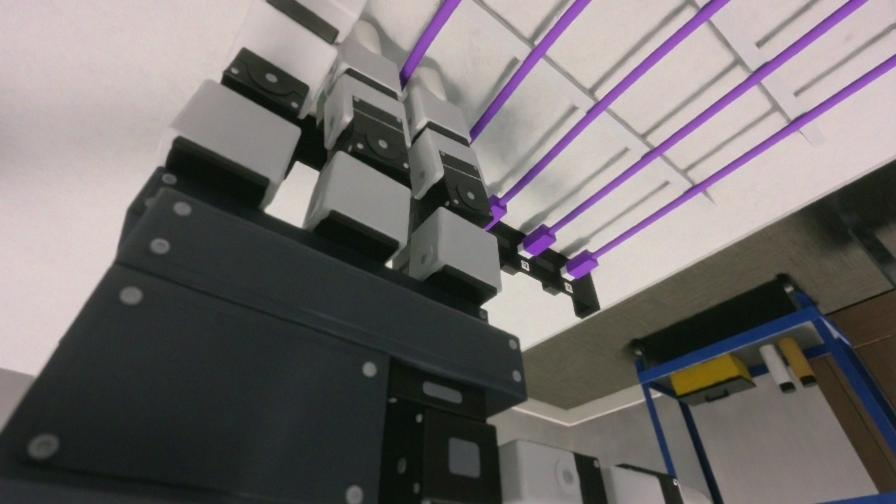

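execute_actions(actions=[[[0,0,0,0,0,0,0.754,0,0.576,0.696,0.754,0,0.576,0.696,0.754,0,0.576,0.696,0.714,0.678,0.226,0.168,0.4,-0.6,0,0,0,0,0,0,0.754,0,0.576,0.696,0.754,0,0.576,0.696,0.754,0,-0.3,-0.3,0.714,0.678,0.226,0.168,-0.3,-0.7]],[[0,0,0,0,0,0,0.754,0,0.576,0.696,0.754,0,0.576,0.696,0.754,0,0.576,0.696,0.714,0.678,0.226,0.168,0.4,-0.6,0,0,0.0833,0,0,0,0.754,0,0.576,0.696,0.754,0,0.576,0.696,0.754,0,-0.3,-0.3,0.714,0.678,0.226,0.168,-0.3,-0.7]],[[0,0,0,0,0,0,0.754,0,0.576,0.696,0.754,0,0.576,0.696,0.754,0,0.576,0.696,0.714,0.678,0.226,0.168,0.4,-0.6,0.13,0,0,0,0,0,0.754,0,0.576,0.696,0.754,0,0.576,0.696,0.754,0,-0.3,-0.3,0.714,0.678,0.226,0.168,-0.3,-0.7]],[[0,0,0,0,0,0,0.754,0,0.576,0.696,0.754,0,0.576,0.696,0.754,0,0.576,0.696,0.714,0.678,0.226,0.168,0.4,-0.6,0.135,0,0,0,0,0,0.754,0,0.576,0.696,0.754,0,0.576,0.696,0.754,0,-0.3,-0.3,0.714,0.678,0.226,0.168,-0.3,-0.7]],[[0,0,0,0,0,0,0.754,0,0.576,0.696,0.754,0,0.576,0.696,0.754,0,0.576,0.696,0.714,0.678,0.226,0.168,0.4,-0.6,0,0,-0.06,0,0,0,0.754,0,0.576,0.696,0.754,0,0.576,0.696,0.754,0,-0.3,-0.3,0.714,0.678,0.226,0.168,-0.3,-0.7]]], cameras=["cam_right_wrist","cam_head_right"])

Scene clock: 91.03 s.
left_arm: end_effector_position=(+0.2633, -0.2687, +0.2045) hand_goal=(+0.754, +0.000, +0.576, +0.696, +0.754, +0.000, +0.576, +0.696, +0.754, +0.000, +0.576, +0.696, +0.714, +0.678, +0.226, +0.168) hand_measured=(+0.754, +0.000, +0.576, +0.696, +0.754, +0.000, +0.576, +0.696, +0.754, +0.000, +0.576, +0.696, +0.716, +0.678, +0.224, +0.168) hand_current_ma=(+0, +0, +0, +0, +0, +0, +0, +0, +0, +0, +0, +0, +0, +0, -1, +0) hand_state=(goal, goal, goal, goal, goal, goal, goal, goal, goal, goal, goal, goal, goal, goal, goal, goal) hand_current_limit=0.40 hand_speed=-0.60 end_effector_quat_wxyz=(-0.012, +1.000, -0.001, -0.019) | right_arm: end_effector_position=(+0.4579, +0.2721, +0.1158) hand_goal=(+0.754, +0.000, +0.576, +0.696, +0.754, +0.000, +0.576, +0.696, +0.754, +0.000, -0.300, -0.300, +0.714, +0.678, +0.226, +0.168) hand_measured=(+0.750, +0.002, +0.574, +0.694, +0.752, -0.002, +0.576, +0.696, +0.754, +0.000, -0.294, -0.298, +0.712, +0.678, +0.222, +0.168) hand_current_ma=(-1, +0, -1, -1, -1, +0, +0, +0, +0, +0, +3, +1, +0, +0, -2, +0) hand_state=(goal, goal, goal, goal, goal, goal, goal, goal, goal, goal, goal, goal, goal, goal, goal, goal) hand_current_limit=-0.30 hand_speed=-0.70 end_effector_quat_wxyz=(-0.008, +0.009, +1.000, -0.005)
Joint positions: left_arm=[-0.648 1.167 1.034 -1.482 0.004 0.925] | right_arm=[0.41 1.654 1.285 -1.222 0.002 -1.142]
Joint torques (N m): left_arm=[-1.67 -3.84 11.95 -0.73 -0.17 -0.06] | right_arm=[0.26 -14.04 9.01 1.02 -0.1 -0.22]
Heat: left arm: hottest elbow 50 °C; right arm: hottest wrist pitch 32 °C.
Hand target: left_arm +0.2765, -0.2794, +0.2299; +0.000, +1.000, +0.001, +0.000 | right_arm +0.4631, +0.2770, +0.1198; +0.000, +0.001, +1.000, +0.000
Off the commanded pose: left_arm 0.030 m, 3 deg | right_arm 0.008 m, 1 deg.
Step readings (end_effector_position of left_arm | right_arm):
0: (+0.2633, -0.2687, +0.2045) | (+0.3063, +0.2751, +0.1076)
1: (+0.2633, -0.2687, +0.2045) | (+0.3063, +0.2751, +0.1076)
2: (+0.2633, -0.2687, +0.2045) | (+0.3063, +0.2751, +0.1076)
4: (+0.2633, -0.2687, +0.2045) | (+0.3063, +0.2751, +0.1076)
8: (+0.2633, -0.2687, +0.2045) | (+0.3063, +0.2751, +0.1076)
15: (+0.2633, -0.2687, +0.2045) | (+0.3063, +0.2751, +0.1076)
16: (+0.2633, -0.2687, +0.2045) | (+0.3061, +0.2750, +0.1075)
17: (+0.2633, -0.2687, +0.2045) | (+0.3042, +0.2737, +0.1069)
19: (+0.2633, -0.2687, +0.2045) | (+0.2969, +0.2688, +0.1069)
23: (+0.2633, -0.2687, +0.2045) | (+0.2884, +0.2630, +0.1148)
30: (+0.2633, -0.2687, +0.2045) | (+0.2883, +0.2630, +0.1285)
31: (+0.2633, -0.2687, +0.2045) | (+0.2886, +0.2632, +0.1290)
32: (+0.2633, -0.2687, +0.2045) | (+0.2907, +0.2630, +0.1297)
34: (+0.2633, -0.2687, +0.2045) | (+0.3042, +0.2646, +0.1327)
38: (+0.2633, -0.2687, +0.2045) | (+0.3465, +0.2643, +0.1372)
45: (+0.2633, -0.2687, +0.2045) | (+0.3630, +0.2639, +0.1319)
46: (+0.2633, -0.2687, +0.2045) | (+0.3635, +0.2641, +0.1321)
47: (+0.2633, -0.2687, +0.2045) | (+0.3659, +0.2641, +0.1327)
49: (+0.2633, -0.2687, +0.2045) | (+0.3813, +0.2677, +0.1358)
53: (+0.2633, -0.2687, +0.2045) | (+0.4273, +0.2689, +0.1391)
60: (+0.2633, -0.2687, +0.2045) | (+0.4446, +0.2656, +0.1306)
61: (+0.2633, -0.2687, +0.2045) | (+0.4440, +0.2655, +0.1300)
62: (+0.2633, -0.2687, +0.2045) | (+0.4442, +0.2657, +0.1297)
64: (+0.2633, -0.2687, +0.2045) | (+0.4480, +0.2675, +0.1286)
68: (+0.2633, -0.2687, +0.2045) | (+0.4554, +0.2708, +0.1225)
75: (+0.2633, -0.2687, +0.2045) | (+0.4578, +0.2720, +0.1157)
camera_calibration:
cam_right_wrist: T_world_to_cam=[[0.812306, 0.583224, 0.00295596, -0.499901], [0.382744, -0.536891, 0.751835, -0.170454], [0.440075, -0.609589, -0.659345, 0.164858], [0, 0, 0, 1]] pos_world=[0.398763, 0.300534, 0.238329]
Images, in order (width x height): cam_head_right 896x504, cam_right_wrist 896x504.

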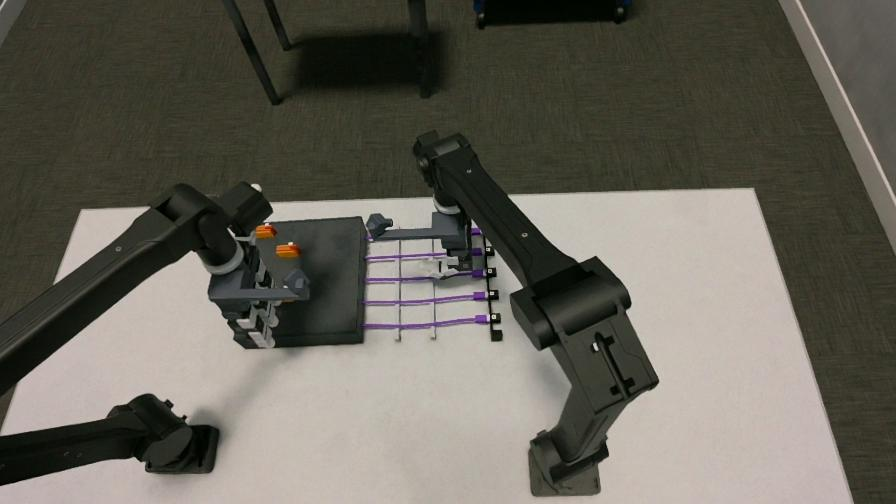

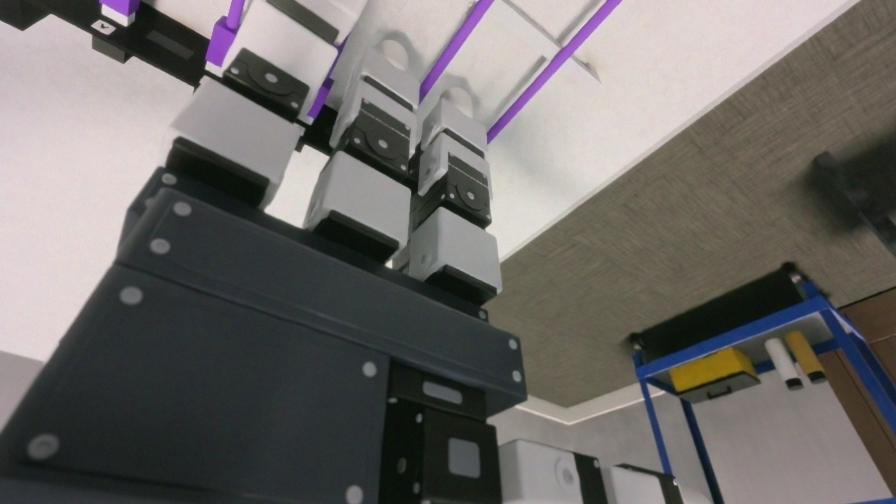

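zoom_image(camera="cam_head_right", region=[340, 210, 520, 350])

zoom_image(camera="cam_right_wrist", region=[330, 0, 630, 240])

Scaled by 2.800 from the camera's 896x504 image, which has a finer 1280x720 frame.

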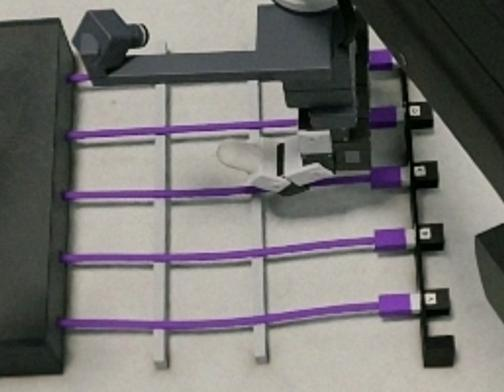

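Scaled by 1.680 from the camera's 896x504 image, which has a finer 1280x720 frame.

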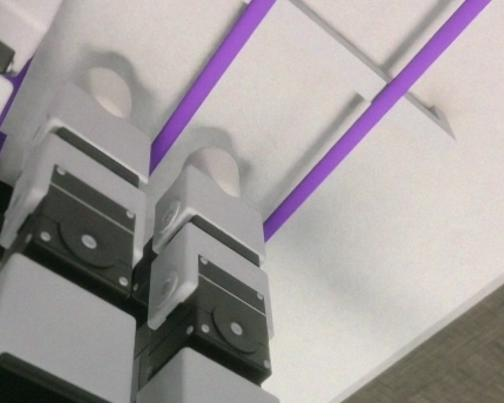

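execute_actions(actions=[[[0,0,0,0,0,0,0.754,0,0.576,0.696,0.754,0,0.576,0.696,0.754,0,0.576,0.696,0.714,0.678,0.226,0.168,0.4,-0.6,0.004,0,-0.015,0,0,0,0.754,0,0.576,0.696,0.754,0,0.576,0.696,0.754,0,-0.3,-0.3,0.714,0.678,0.226,0.168,-0.3,-0.7]],[[0,0,0,0,0,0,0.754,0,0.576,0.696,0.754,0,0.576,0.696,0.754,0,0.576,0.696,0.714,0.678,0.226,0.168,0.4,-0.6,0,0,0,0,0,0,0.754,-0.3,0.576,0.696,0.754,-0.2,0.576,0.696,0.754,0,-0.3,-0.3,0.714,0.678,0.226,0.168,-0.9,-0.8]],[[0,0,0,0,0,0,0.754,0,0.576,0.696,0.754,0,0.576,0.696,0.754,0,0.576,0.696,0.714,0.678,0.226,0.168,0.4,-0.6,0,0,0,0,0,0,0.754,-0.3,0.576,0.696,0.754,-0.2,0.576,0.696,0.754,0,-0.3,-0.3,0.714,0.678,0.226,0.168,-0.9,-0.8]]], cameras=[])

execute_actions(actions=[[[0,0,0,0,0,0,0.754,0,0.576,0.696,0.754,0,0.576,0.696,0.754,0,0.576,0.696,0.714,0.678,0.226,0.168,0.4,-0.6,0,0,0,0,0,0,0.754,-0.3,0.576,0.696,0.754,-0.2,0.576,0.696,0.754,0,-0.3,-0.3,0.714,0.678,0.226,0.168,-0.7,-0.9]]], cameras=["cam_right_wrist"])

Scene clock: 94.27 s.
left_arm: end_effector_position=(+0.2633, -0.2687, +0.2045) hand_goal=(+0.754, +0.000, +0.576, +0.696, +0.754, +0.000, +0.576, +0.696, +0.754, +0.000, +0.576, +0.696, +0.714, +0.678, +0.226, +0.168) hand_measured=(+0.754, +0.000, +0.576, +0.696, +0.754, +0.000, +0.576, +0.696, +0.754, +0.000, +0.576, +0.696, +0.716, +0.678, +0.224, +0.168) hand_current_ma=(+0, +0, +0, +0, +0, +0, +0, +0, +0, +0, +0, +0, +0, +0, -1, +0) hand_state=(goal, goal, goal, goal, goal, goal, goal, goal, goal, goal, goal, goal, goal, goal, goal, goal) hand_current_limit=0.40 hand_speed=-0.60 end_effector_quat_wxyz=(-0.012, +1.000, -0.001, -0.019) | right_arm: end_effector_position=(+0.4634, +0.2746, +0.1121) hand_goal=(+0.754, -0.300, +0.576, +0.696, +0.754, -0.200, +0.576, +0.696, +0.754, +0.000, -0.300, -0.300, +0.714, +0.678, +0.226, +0.168) hand_measured=(+0.752, -0.166, +0.574, +0.694, +0.752, -0.196, +0.576, +0.696, +0.754, +0.000, -0.294, -0.298, +0.712, +0.678, +0.222, +0.168) hand_current_ma=(-1, +27, -1, -1, -1, +2, +0, +0, +0, +0, +3, +1, +0, +0, -2, +0) hand_state=(goal, blocked, goal, goal, goal, goal, goal, goal, goal, goal, goal, goal, goal, goal, goal, goal) hand_current_limit=-0.90 hand_speed=-0.80 end_effector_quat_wxyz=(-0.001, +0.008, +1.000, -0.002)
Joint positions: left_arm=[-0.648 1.167 1.034 -1.482 0.004 0.925] | right_arm=[0.41 1.664 1.285 -1.196 0.002 -1.144]
Joint torques (N m): left_arm=[-1.79 -4.72 12.1 -0.55 -0.22 -0.1] | right_arm=[0.15 -13.74 8.47 0.88 -0.11 -0.22]
Heat: left arm: hottest elbow 51 °C; right arm: hottest wrist pitch 32 °C.
Hand target: left_arm +0.2765, -0.2794, +0.2299; +0.000, +1.000, +0.001, +0.000 | right_arm +0.4655, +0.2770, +0.1108; +0.000, +0.001, +1.000, +0.000
Off the commanded pose: left_arm 0.030 m, 3 deg | right_arm 0.003 m, 1 deg.
Step readings (end_effector_position of left_arm | right_arm):
0: (+0.2633, -0.2687, +0.2045) | (+0.4579, +0.2721, +0.1158)
1: (+0.2633, -0.2687, +0.2045) | (+0.4579, +0.2721, +0.1158)
2: (+0.2633, -0.2687, +0.2045) | (+0.4583, +0.2723, +0.1159)
4: (+0.2633, -0.2687, +0.2045) | (+0.4599, +0.2730, +0.1159)
8: (+0.2633, -0.2687, +0.2045) | (+0.4619, +0.2739, +0.1144)
15: (+0.2633, -0.2687, +0.2045) | (+0.4624, +0.2742, +0.1119)
16: (+0.2633, -0.2687, +0.2045) | (+0.4624, +0.2742, +0.1119)
17: (+0.2633, -0.2687, +0.2045) | (+0.4625, +0.2742, +0.1119)
19: (+0.2633, -0.2687, +0.2045) | (+0.4625, +0.2742, +0.1119)
23: (+0.2633, -0.2687, +0.2045) | (+0.4627, +0.2743, +0.1119)
30: (+0.2633, -0.2687, +0.2045) | (+0.4634, +0.2746, +0.1121)
31: (+0.2633, -0.2687, +0.2045) | (+0.4634, +0.2746, +0.1121)
32: (+0.2633, -0.2687, +0.2045) | (+0.4634, +0.2746, +0.1121)
34: (+0.2633, -0.2687, +0.2045) | (+0.4634, +0.2746, +0.1121)
38: (+0.2633, -0.2687, +0.2045) | (+0.4634, +0.2746, +0.1121)
45: (+0.2633, -0.2687, +0.2045) | (+0.4634, +0.2746, +0.1121)
No camera images: "cameras" was empty.

Scene clock: 94.97 s.
left_arm: end_effector_position=(+0.2633, -0.2687, +0.2045) hand_goal=(+0.754, +0.000, +0.576, +0.696, +0.754, +0.000, +0.576, +0.696, +0.754, +0.000, +0.576, +0.696, +0.714, +0.678, +0.226, +0.168) hand_measured=(+0.754, +0.000, +0.576, +0.696, +0.754, +0.000, +0.576, +0.696, +0.754, +0.000, +0.576, +0.696, +0.716, +0.678, +0.224, +0.168) hand_current_ma=(+0, +0, +0, +0, +0, +0, +0, +0, +0, +0, +0, +0, +0, +0, -1, +0) hand_state=(goal, goal, goal, goal, goal, goal, goal, goal, goal, goal, goal, goal, goal, goal, goal, goal) hand_current_limit=0.40 hand_speed=-0.60 end_effector_quat_wxyz=(-0.012, +1.000, -0.001, -0.019) | right_arm: end_effector_position=(+0.4643, +0.2750, +0.1119) hand_goal=(+0.754, -0.300, +0.576, +0.696, +0.754, -0.200, +0.576, +0.696, +0.754, +0.000, -0.300, -0.300, +0.714, +0.678, +0.226, +0.168) hand_measured=(+0.752, -0.214, +0.574, +0.694, +0.752, -0.196, +0.576, +0.696, +0.754, +0.000, -0.294, -0.298, +0.712, +0.678, +0.222, +0.168) hand_current_ma=(+0, +82, +0, +0, -1, +2, +0, +0, +0, +0, +3, +1, +0, +0, -2, +0) hand_state=(goal, blocked, goal, goal, goal, goal, goal, goal, goal, goal, goal, goal, goal, goal, goal, goal) hand_current_limit=-0.70 hand_speed=-0.90 end_effector_quat_wxyz=(+0.000, +0.008, +1.000, -0.001)
Joint positions: left_arm=[-0.648 1.167 1.034 -1.482 0.004 0.925] | right_arm=[0.41 1.665 1.285 -1.192 0.002 -1.144]
Joint torques (N m): left_arm=[-1.38 -3.72 12.19 -0.94 -0.21 -0.05] | right_arm=[0.15 -13.74 8.46 0.76 -0.11 -0.21]
Heat: left arm: hottest elbow 51 °C; right arm: hottest wrist pitch 32 °C.
Hand target: left_arm +0.2765, -0.2794, +0.2299; +0.000, +1.000, +0.001, +0.000 | right_arm +0.4655, +0.2770, +0.1109; +0.000, +0.001, +1.000, +0.000
Off the commanded pose: left_arm 0.030 m, 3 deg | right_arm 0.003 m, 1 deg.
Step readings (end_effector_position of left_arm | right_arm):
0: (+0.2633, -0.2687, +0.2045) | (+0.4634, +0.2746, +0.1121)
1: (+0.2633, -0.2687, +0.2045) | (+0.4634, +0.2746, +0.1121)
2: (+0.2633, -0.2687, +0.2045) | (+0.4634, +0.2746, +0.1121)
4: (+0.2633, -0.2687, +0.2045) | (+0.4638, +0.2748, +0.1122)
8: (+0.2633, -0.2687, +0.2045) | (+0.4642, +0.2750, +0.1121)
15: (+0.2633, -0.2687, +0.2045) | (+0.4643, +0.2750, +0.1119)
camera_calibration:
cam_right_wrist: T_world_to_cam=[[0.810983, 0.584688, 0.0211371, -0.508522], [0.370942, -0.541776, 0.754242, -0.1619], [0.452448, -0.603837, -0.656256, 0.153566], [0, 0, 0, 1]] pos_world=[0.402978, 0.302342, 0.233639]
Images, in order (width x height): cam_right_wrist 896x504.

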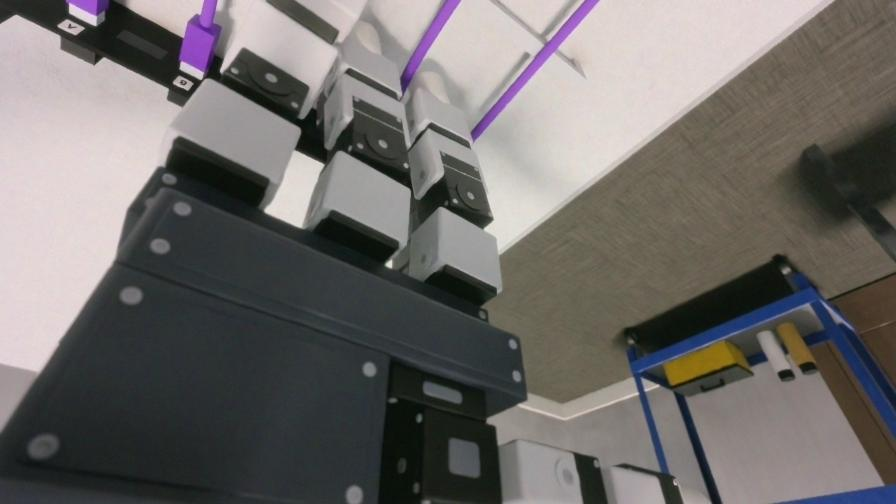

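execute_actions(actions=[[[0,0,0,0,0,0,0.754,0,0.576,0.696,0.754,0,0.576,0.696,0.754,0,0.576,0.696,0.714,0.678,0.226,0.168,0.4,-0.6,0,0,0,0,0,0,0.754,0,0.576,0.696,0.754,0,0.576,0.696,0.754,0,-0.3,-0.3,0.714,0.678,0.226,0.168,-0.3,-0.7]],[[0,0,0,0,0,0,0.754,0,0.576,0.696,0.754,0,0.576,0.696,0.754,0,0.576,0.696,0.714,0.678,0.226,0.168,0.4,-0.6,0,0,0.0833,0,0,0,0.754,0,0.576,0.696,0.754,0,0.576,0.696,0.754,0,-0.3,-0.3,0.714,0.678,0.226,0.168,-0.3,-0.7]],[[0,0,0,0,0,0,0.754,0,0.576,0.696,0.754,0,0.576,0.696,0.754,0,0.576,0.696,0.714,0.678,0.226,0.168,0.4,-0.6,0,0,0.02,0,0,0,0.754,0,0.576,0.696,0.754,0,0.576,0.696,0.754,0,-0.3,-0.3,0.714,0.678,0.226,0.168,-0.3,-0.7]],[[0,0,0,0,0,0,0.754,0,0.576,0.696,0.754,0,0.576,0.696,0.754,0,0.576,0.696,0.714,0.678,0.226,0.168,0.4,-0.6,0.0883,0,0,0,0,0,0.754,0,0.576,0.696,0.754,0,0.576,0.696,0.754,0,-0.3,-0.3,0.714,0.678,0.226,0.168,-0.3,-0.7]],[[0,0,0,0,0,0,0.754,0,0.576,0.696,0.754,0,0.576,0.696,0.754,0,0.576,0.696,0.714,0.678,0.226,0.168,0.4,-0.6,0,0,0,0,0,0,0.754,0,0.576,0.696,0.754,0,0.576,0.696,0.754,0,-0.3,-0.3,0.714,0.678,0.226,0.168,-0.3,-0.7]]], cameras=["cam_right_wrist","cam_head_right"])

zoom_image(camera="cam_head_right", region=[340, 210, 520, 350])

Scene clock: 98.53 s.
left_arm: end_effector_position=(+0.2633, -0.2687, +0.2045) hand_goal=(+0.754, +0.000, +0.576, +0.696, +0.754, +0.000, +0.576, +0.696, +0.754, +0.000, +0.576, +0.696, +0.714, +0.678, +0.226, +0.168) hand_measured=(+0.754, +0.000, +0.576, +0.696, +0.754, +0.000, +0.576, +0.696, +0.754, +0.000, +0.576, +0.696, +0.716, +0.678, +0.224, +0.168) hand_current_ma=(+0, +0, +0, +0, +0, +0, +0, +0, +0, +0, +0, +0, +0, +0, -1, +0) hand_state=(goal, goal, goal, goal, goal, goal, goal, goal, goal, goal, goal, goal, goal, goal, goal, goal) hand_current_limit=0.40 hand_speed=-0.60 end_effector_quat_wxyz=(-0.012, +1.000, -0.001, -0.019) | right_arm: end_effector_position=(+0.4981, +0.2714, +0.1488) hand_goal=(+0.754, +0.000, +0.576, +0.696, +0.754, +0.000, +0.576, +0.696, +0.754, +0.000, -0.300, -0.300, +0.714, +0.678, +0.226, +0.168) hand_measured=(+0.750, +0.002, +0.574, +0.694, +0.752, -0.002, +0.576, +0.696, +0.754, +0.000, -0.294, -0.298, +0.712, +0.678, +0.222, +0.168) hand_current_ma=(-2, +1, -1, -1, -1, +0, +0, +0, +0, +0, +3, +1, +0, +0, -2, +0) hand_state=(goal, goal, goal, goal, goal, goal, goal, goal, goal, goal, goal, goal, goal, goal, goal, goal) hand_current_limit=-0.30 hand_speed=-0.70 end_effector_quat_wxyz=(-0.024, +0.006, +1.000, -0.010)
Joint positions: left_arm=[-0.648 1.167 1.034 -1.482 0.004 0.925] | right_arm=[0.376 1.739 1.491 -1.374 0.001 -1.184]
Joint torques (N m): left_arm=[-1.44 -3.78 12.15 -0.73 -0.15 -0.09] | right_arm=[-0.26 -15.44 13.22 0.25 -0.04 -0.22]
Heat: left arm: hottest elbow 51 °C; right arm: hottest wrist pitch 32 °C.
Hand target: left_arm +0.2765, -0.2794, +0.2299; +0.000, +1.000, +0.001, +0.000 | right_arm +0.5185, +0.2769, +0.1728; +0.000, +0.001, +1.000, +0.000
Off the commanded pose: left_arm 0.030 m, 3 deg | right_arm 0.032 m, 3 deg.
Step readings (end_effector_position of left_arm | right_arm):
0: (+0.2633, -0.2687, +0.2045) | (+0.4643, +0.2750, +0.1119)
1: (+0.2633, -0.2687, +0.2045) | (+0.4643, +0.2750, +0.1119)
2: (+0.2633, -0.2687, +0.2045) | (+0.4643, +0.2750, +0.1119)
4: (+0.2633, -0.2687, +0.2045) | (+0.4642, +0.2751, +0.1120)
8: (+0.2633, -0.2687, +0.2045) | (+0.4642, +0.2751, +0.1118)
15: (+0.2633, -0.2687, +0.2045) | (+0.4642, +0.2751, +0.1118)
16: (+0.2633, -0.2687, +0.2045) | (+0.4640, +0.2751, +0.1117)
17: (+0.2633, -0.2687, +0.2045) | (+0.4623, +0.2743, +0.1113)
19: (+0.2633, -0.2687, +0.2045) | (+0.4553, +0.2712, +0.1102)
23: (+0.2633, -0.2687, +0.2045) | (+0.4489, +0.2685, +0.1146)
30: (+0.2633, -0.2687, +0.2045) | (+0.4472, +0.2678, +0.1285)
31: (+0.2633, -0.2687, +0.2045) | (+0.4472, +0.2678, +0.1294)
32: (+0.2633, -0.2687, +0.2045) | (+0.4470, +0.2677, +0.1300)
34: (+0.2633, -0.2687, +0.2045) | (+0.4464, +0.2674, +0.1316)
38: (+0.2633, -0.2687, +0.2045) | (+0.4467, +0.2676, +0.1354)
45: (+0.2633, -0.2687, +0.2045) | (+0.4473, +0.2678, +0.1381)
46: (+0.2633, -0.2687, +0.2045) | (+0.4474, +0.2679, +0.1385)
47: (+0.2633, -0.2687, +0.2045) | (+0.4483, +0.2680, +0.1394)
49: (+0.2633, -0.2687, +0.2045) | (+0.4579, +0.2697, +0.1448)
53: (+0.2633, -0.2687, +0.2045) | (+0.4884, +0.2750, +0.1567)
60: (+0.2633, -0.2687, +0.2045) | (+0.4997, +0.2718, +0.1527)
61: (+0.2633, -0.2687, +0.2045) | (+0.4992, +0.2716, +0.1514)
62: (+0.2633, -0.2687, +0.2045) | (+0.4990, +0.2716, +0.1503)
64: (+0.2633, -0.2687, +0.2045) | (+0.4986, +0.2715, +0.1490)
68: (+0.2633, -0.2687, +0.2045) | (+0.4982, +0.2714, +0.1488)
75: (+0.2633, -0.2687, +0.2045) | (+0.4981, +0.2714, +0.1488)
camera_calibration:
cam_right_wrist: T_world_to_cam=[[0.807483, 0.589257, -0.0273401, -0.52689], [0.4095, -0.526589, 0.744993, -0.226165], [0.424595, -0.612765, -0.666512, 0.178131], [0, 0, 0, 1]] pos_world=[0.442436, 0.30053, 0.272812]
Images, in order (width x height): cam_head_right 896x504, cam_right_wrist 896x504.

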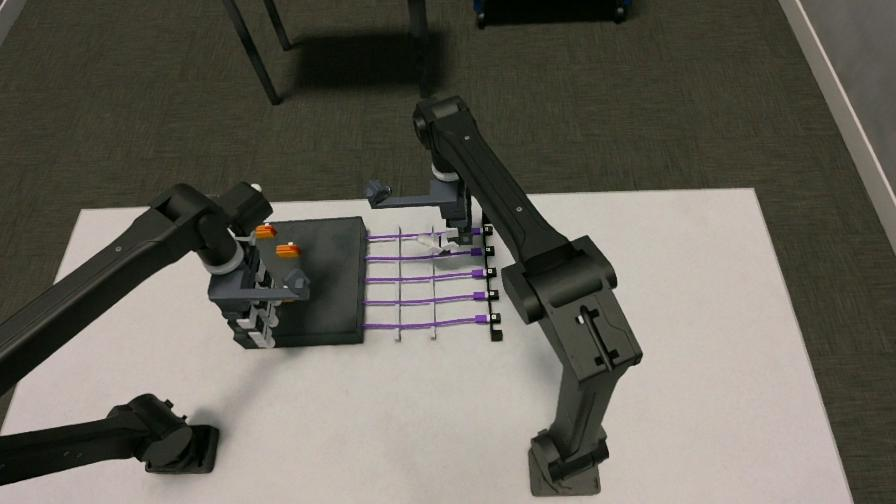

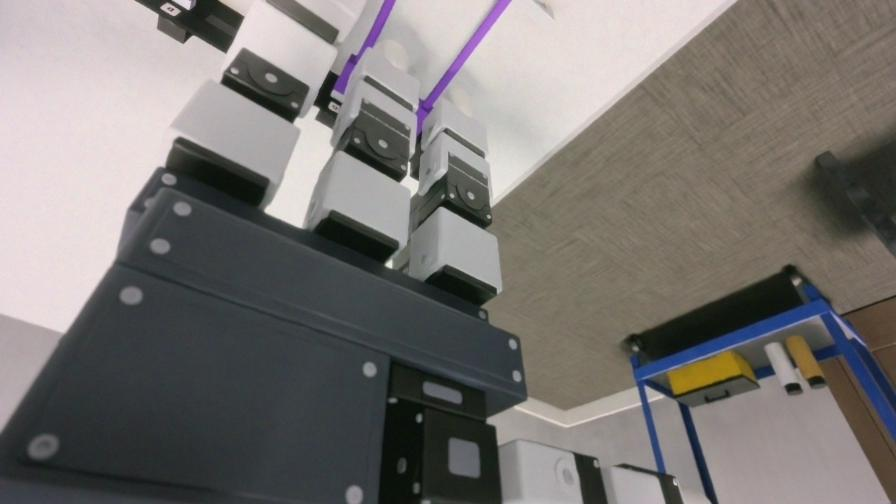

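Scaled by 2.800 from the camera's 896x504 image, which has a finer 1280x720 frame.

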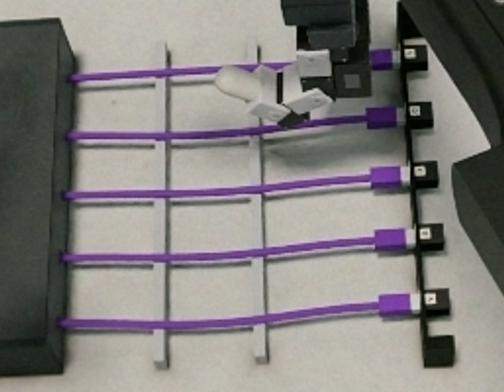

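execute_actions(actions=[[[0,0,0,0,0,0,0.754,0,0.576,0.696,0.754,0,0.576,0.696,0.754,0,0.576,0.696,0.714,0.678,0.226,0.168,0.4,-0.6,0.01,0,-0.06,0,0,0,0.754,0,0.576,0.696,0.754,0,0.576,0.696,0.754,0,-0.3,-0.3,0.714,0.678,0.226,0.168,-0.3,-0.7]]], cameras=["cam_right_wrist"])

Scene clock: 99.73 s.
left_arm: end_effector_position=(+0.2633, -0.2687, +0.2045) hand_goal=(+0.754, +0.000, +0.576, +0.696, +0.754, +0.000, +0.576, +0.696, +0.754, +0.000, +0.576, +0.696, +0.714, +0.678, +0.226, +0.168) hand_measured=(+0.754, +0.000, +0.576, +0.696, +0.754, +0.000, +0.576, +0.696, +0.754, +0.000, +0.576, +0.696, +0.716, +0.678, +0.224, +0.168) hand_current_ma=(+0, +0, +0, +0, +0, +0, +0, +0, +0, +0, +0, +0, +0, +0, -1, +0) hand_state=(goal, goal, goal, goal, goal, goal, goal, goal, goal, goal, goal, goal, goal, goal, goal, goal) hand_current_limit=0.40 hand_speed=-0.60 end_effector_quat_wxyz=(-0.012, +1.000, -0.001, -0.019) | right_arm: end_effector_position=(+0.5126, +0.2774, +0.1274) hand_goal=(+0.754, +0.000, +0.576, +0.696, +0.754, +0.000, +0.576, +0.696, +0.754, +0.000, -0.300, -0.300, +0.714, +0.678, +0.226, +0.168) hand_measured=(+0.750, +0.002, +0.574, +0.694, +0.752, -0.002, +0.576, +0.696, +0.754, +0.000, -0.294, -0.298, +0.712, +0.678, +0.222, +0.168) hand_current_ma=(-2, +1, -1, -1, -1, +0, +0, +0, +0, +0, +3, +1, +0, +0, -2, +0) hand_state=(goal, goal, goal, goal, goal, goal, goal, goal, goal, goal, goal, goal, goal, goal, goal, goal) hand_current_limit=-0.30 hand_speed=-0.70 end_effector_quat_wxyz=(-0.015, +0.004, +1.000, -0.006)
Joint positions: left_arm=[-0.648 1.167 1.034 -1.482 0.004 0.925] | right_arm=[0.376 1.783 1.491 -1.311 0.001 -1.188]
Joint torques (N m): left_arm=[-1.14 -4.13 12.12 -0.76 -0.2 -0.12] | right_arm=[-0.62 -16.26 10.02 0.95 -0.04 -0.22]
Heat: left arm: hottest elbow 51 °C; right arm: hottest wrist pitch 32 °C.
Hand target: left_arm +0.2765, -0.2794, +0.2299; +0.000, +1.000, +0.001, +0.000 | right_arm +0.5246, +0.2769, +0.1368; +0.000, +0.001, +1.000, +0.000
Off the commanded pose: left_arm 0.030 m, 3 deg | right_arm 0.015 m, 2 deg.
Step readings (end_effector_position of left_arm | right_arm):
0: (+0.2633, -0.2687, +0.2045) | (+0.4981, +0.2714, +0.1488)
1: (+0.2633, -0.2687, +0.2045) | (+0.4981, +0.2714, +0.1488)
2: (+0.2633, -0.2687, +0.2045) | (+0.4986, +0.2716, +0.1486)
4: (+0.2633, -0.2687, +0.2045) | (+0.5026, +0.2733, +0.1471)
8: (+0.2633, -0.2687, +0.2045) | (+0.5101, +0.2763, +0.1383)
15: (+0.2633, -0.2687, +0.2045) | (+0.5125, +0.2773, +0.1273)
camera_calibration:
cam_right_wrist: T_world_to_cam=[[0.805326, 0.592768, -0.00878374, -0.544995], [0.398452, -0.530241, 0.748385, -0.206763], [0.438961, -0.606194, -0.663206, 0.151795], [0, 0, 0, 1]] pos_world=[0.454652, 0.305439, 0.250622]
Images, in order (width x height): cam_right_wrist 896x504.

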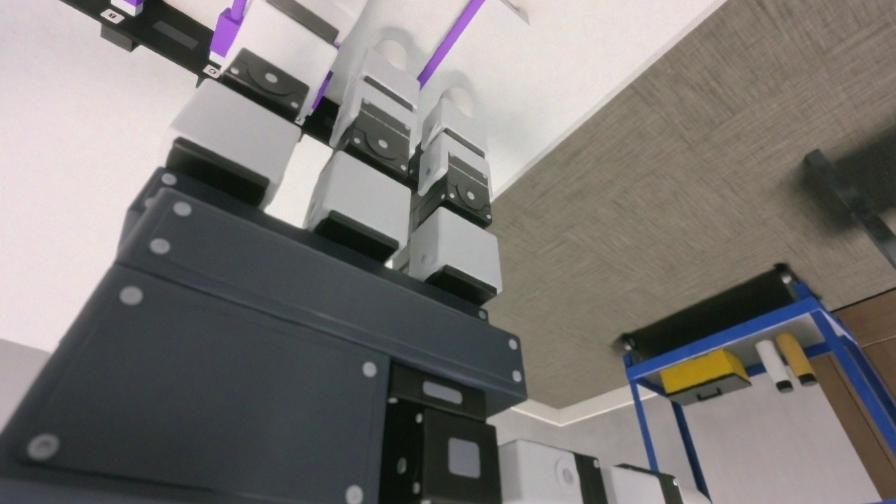

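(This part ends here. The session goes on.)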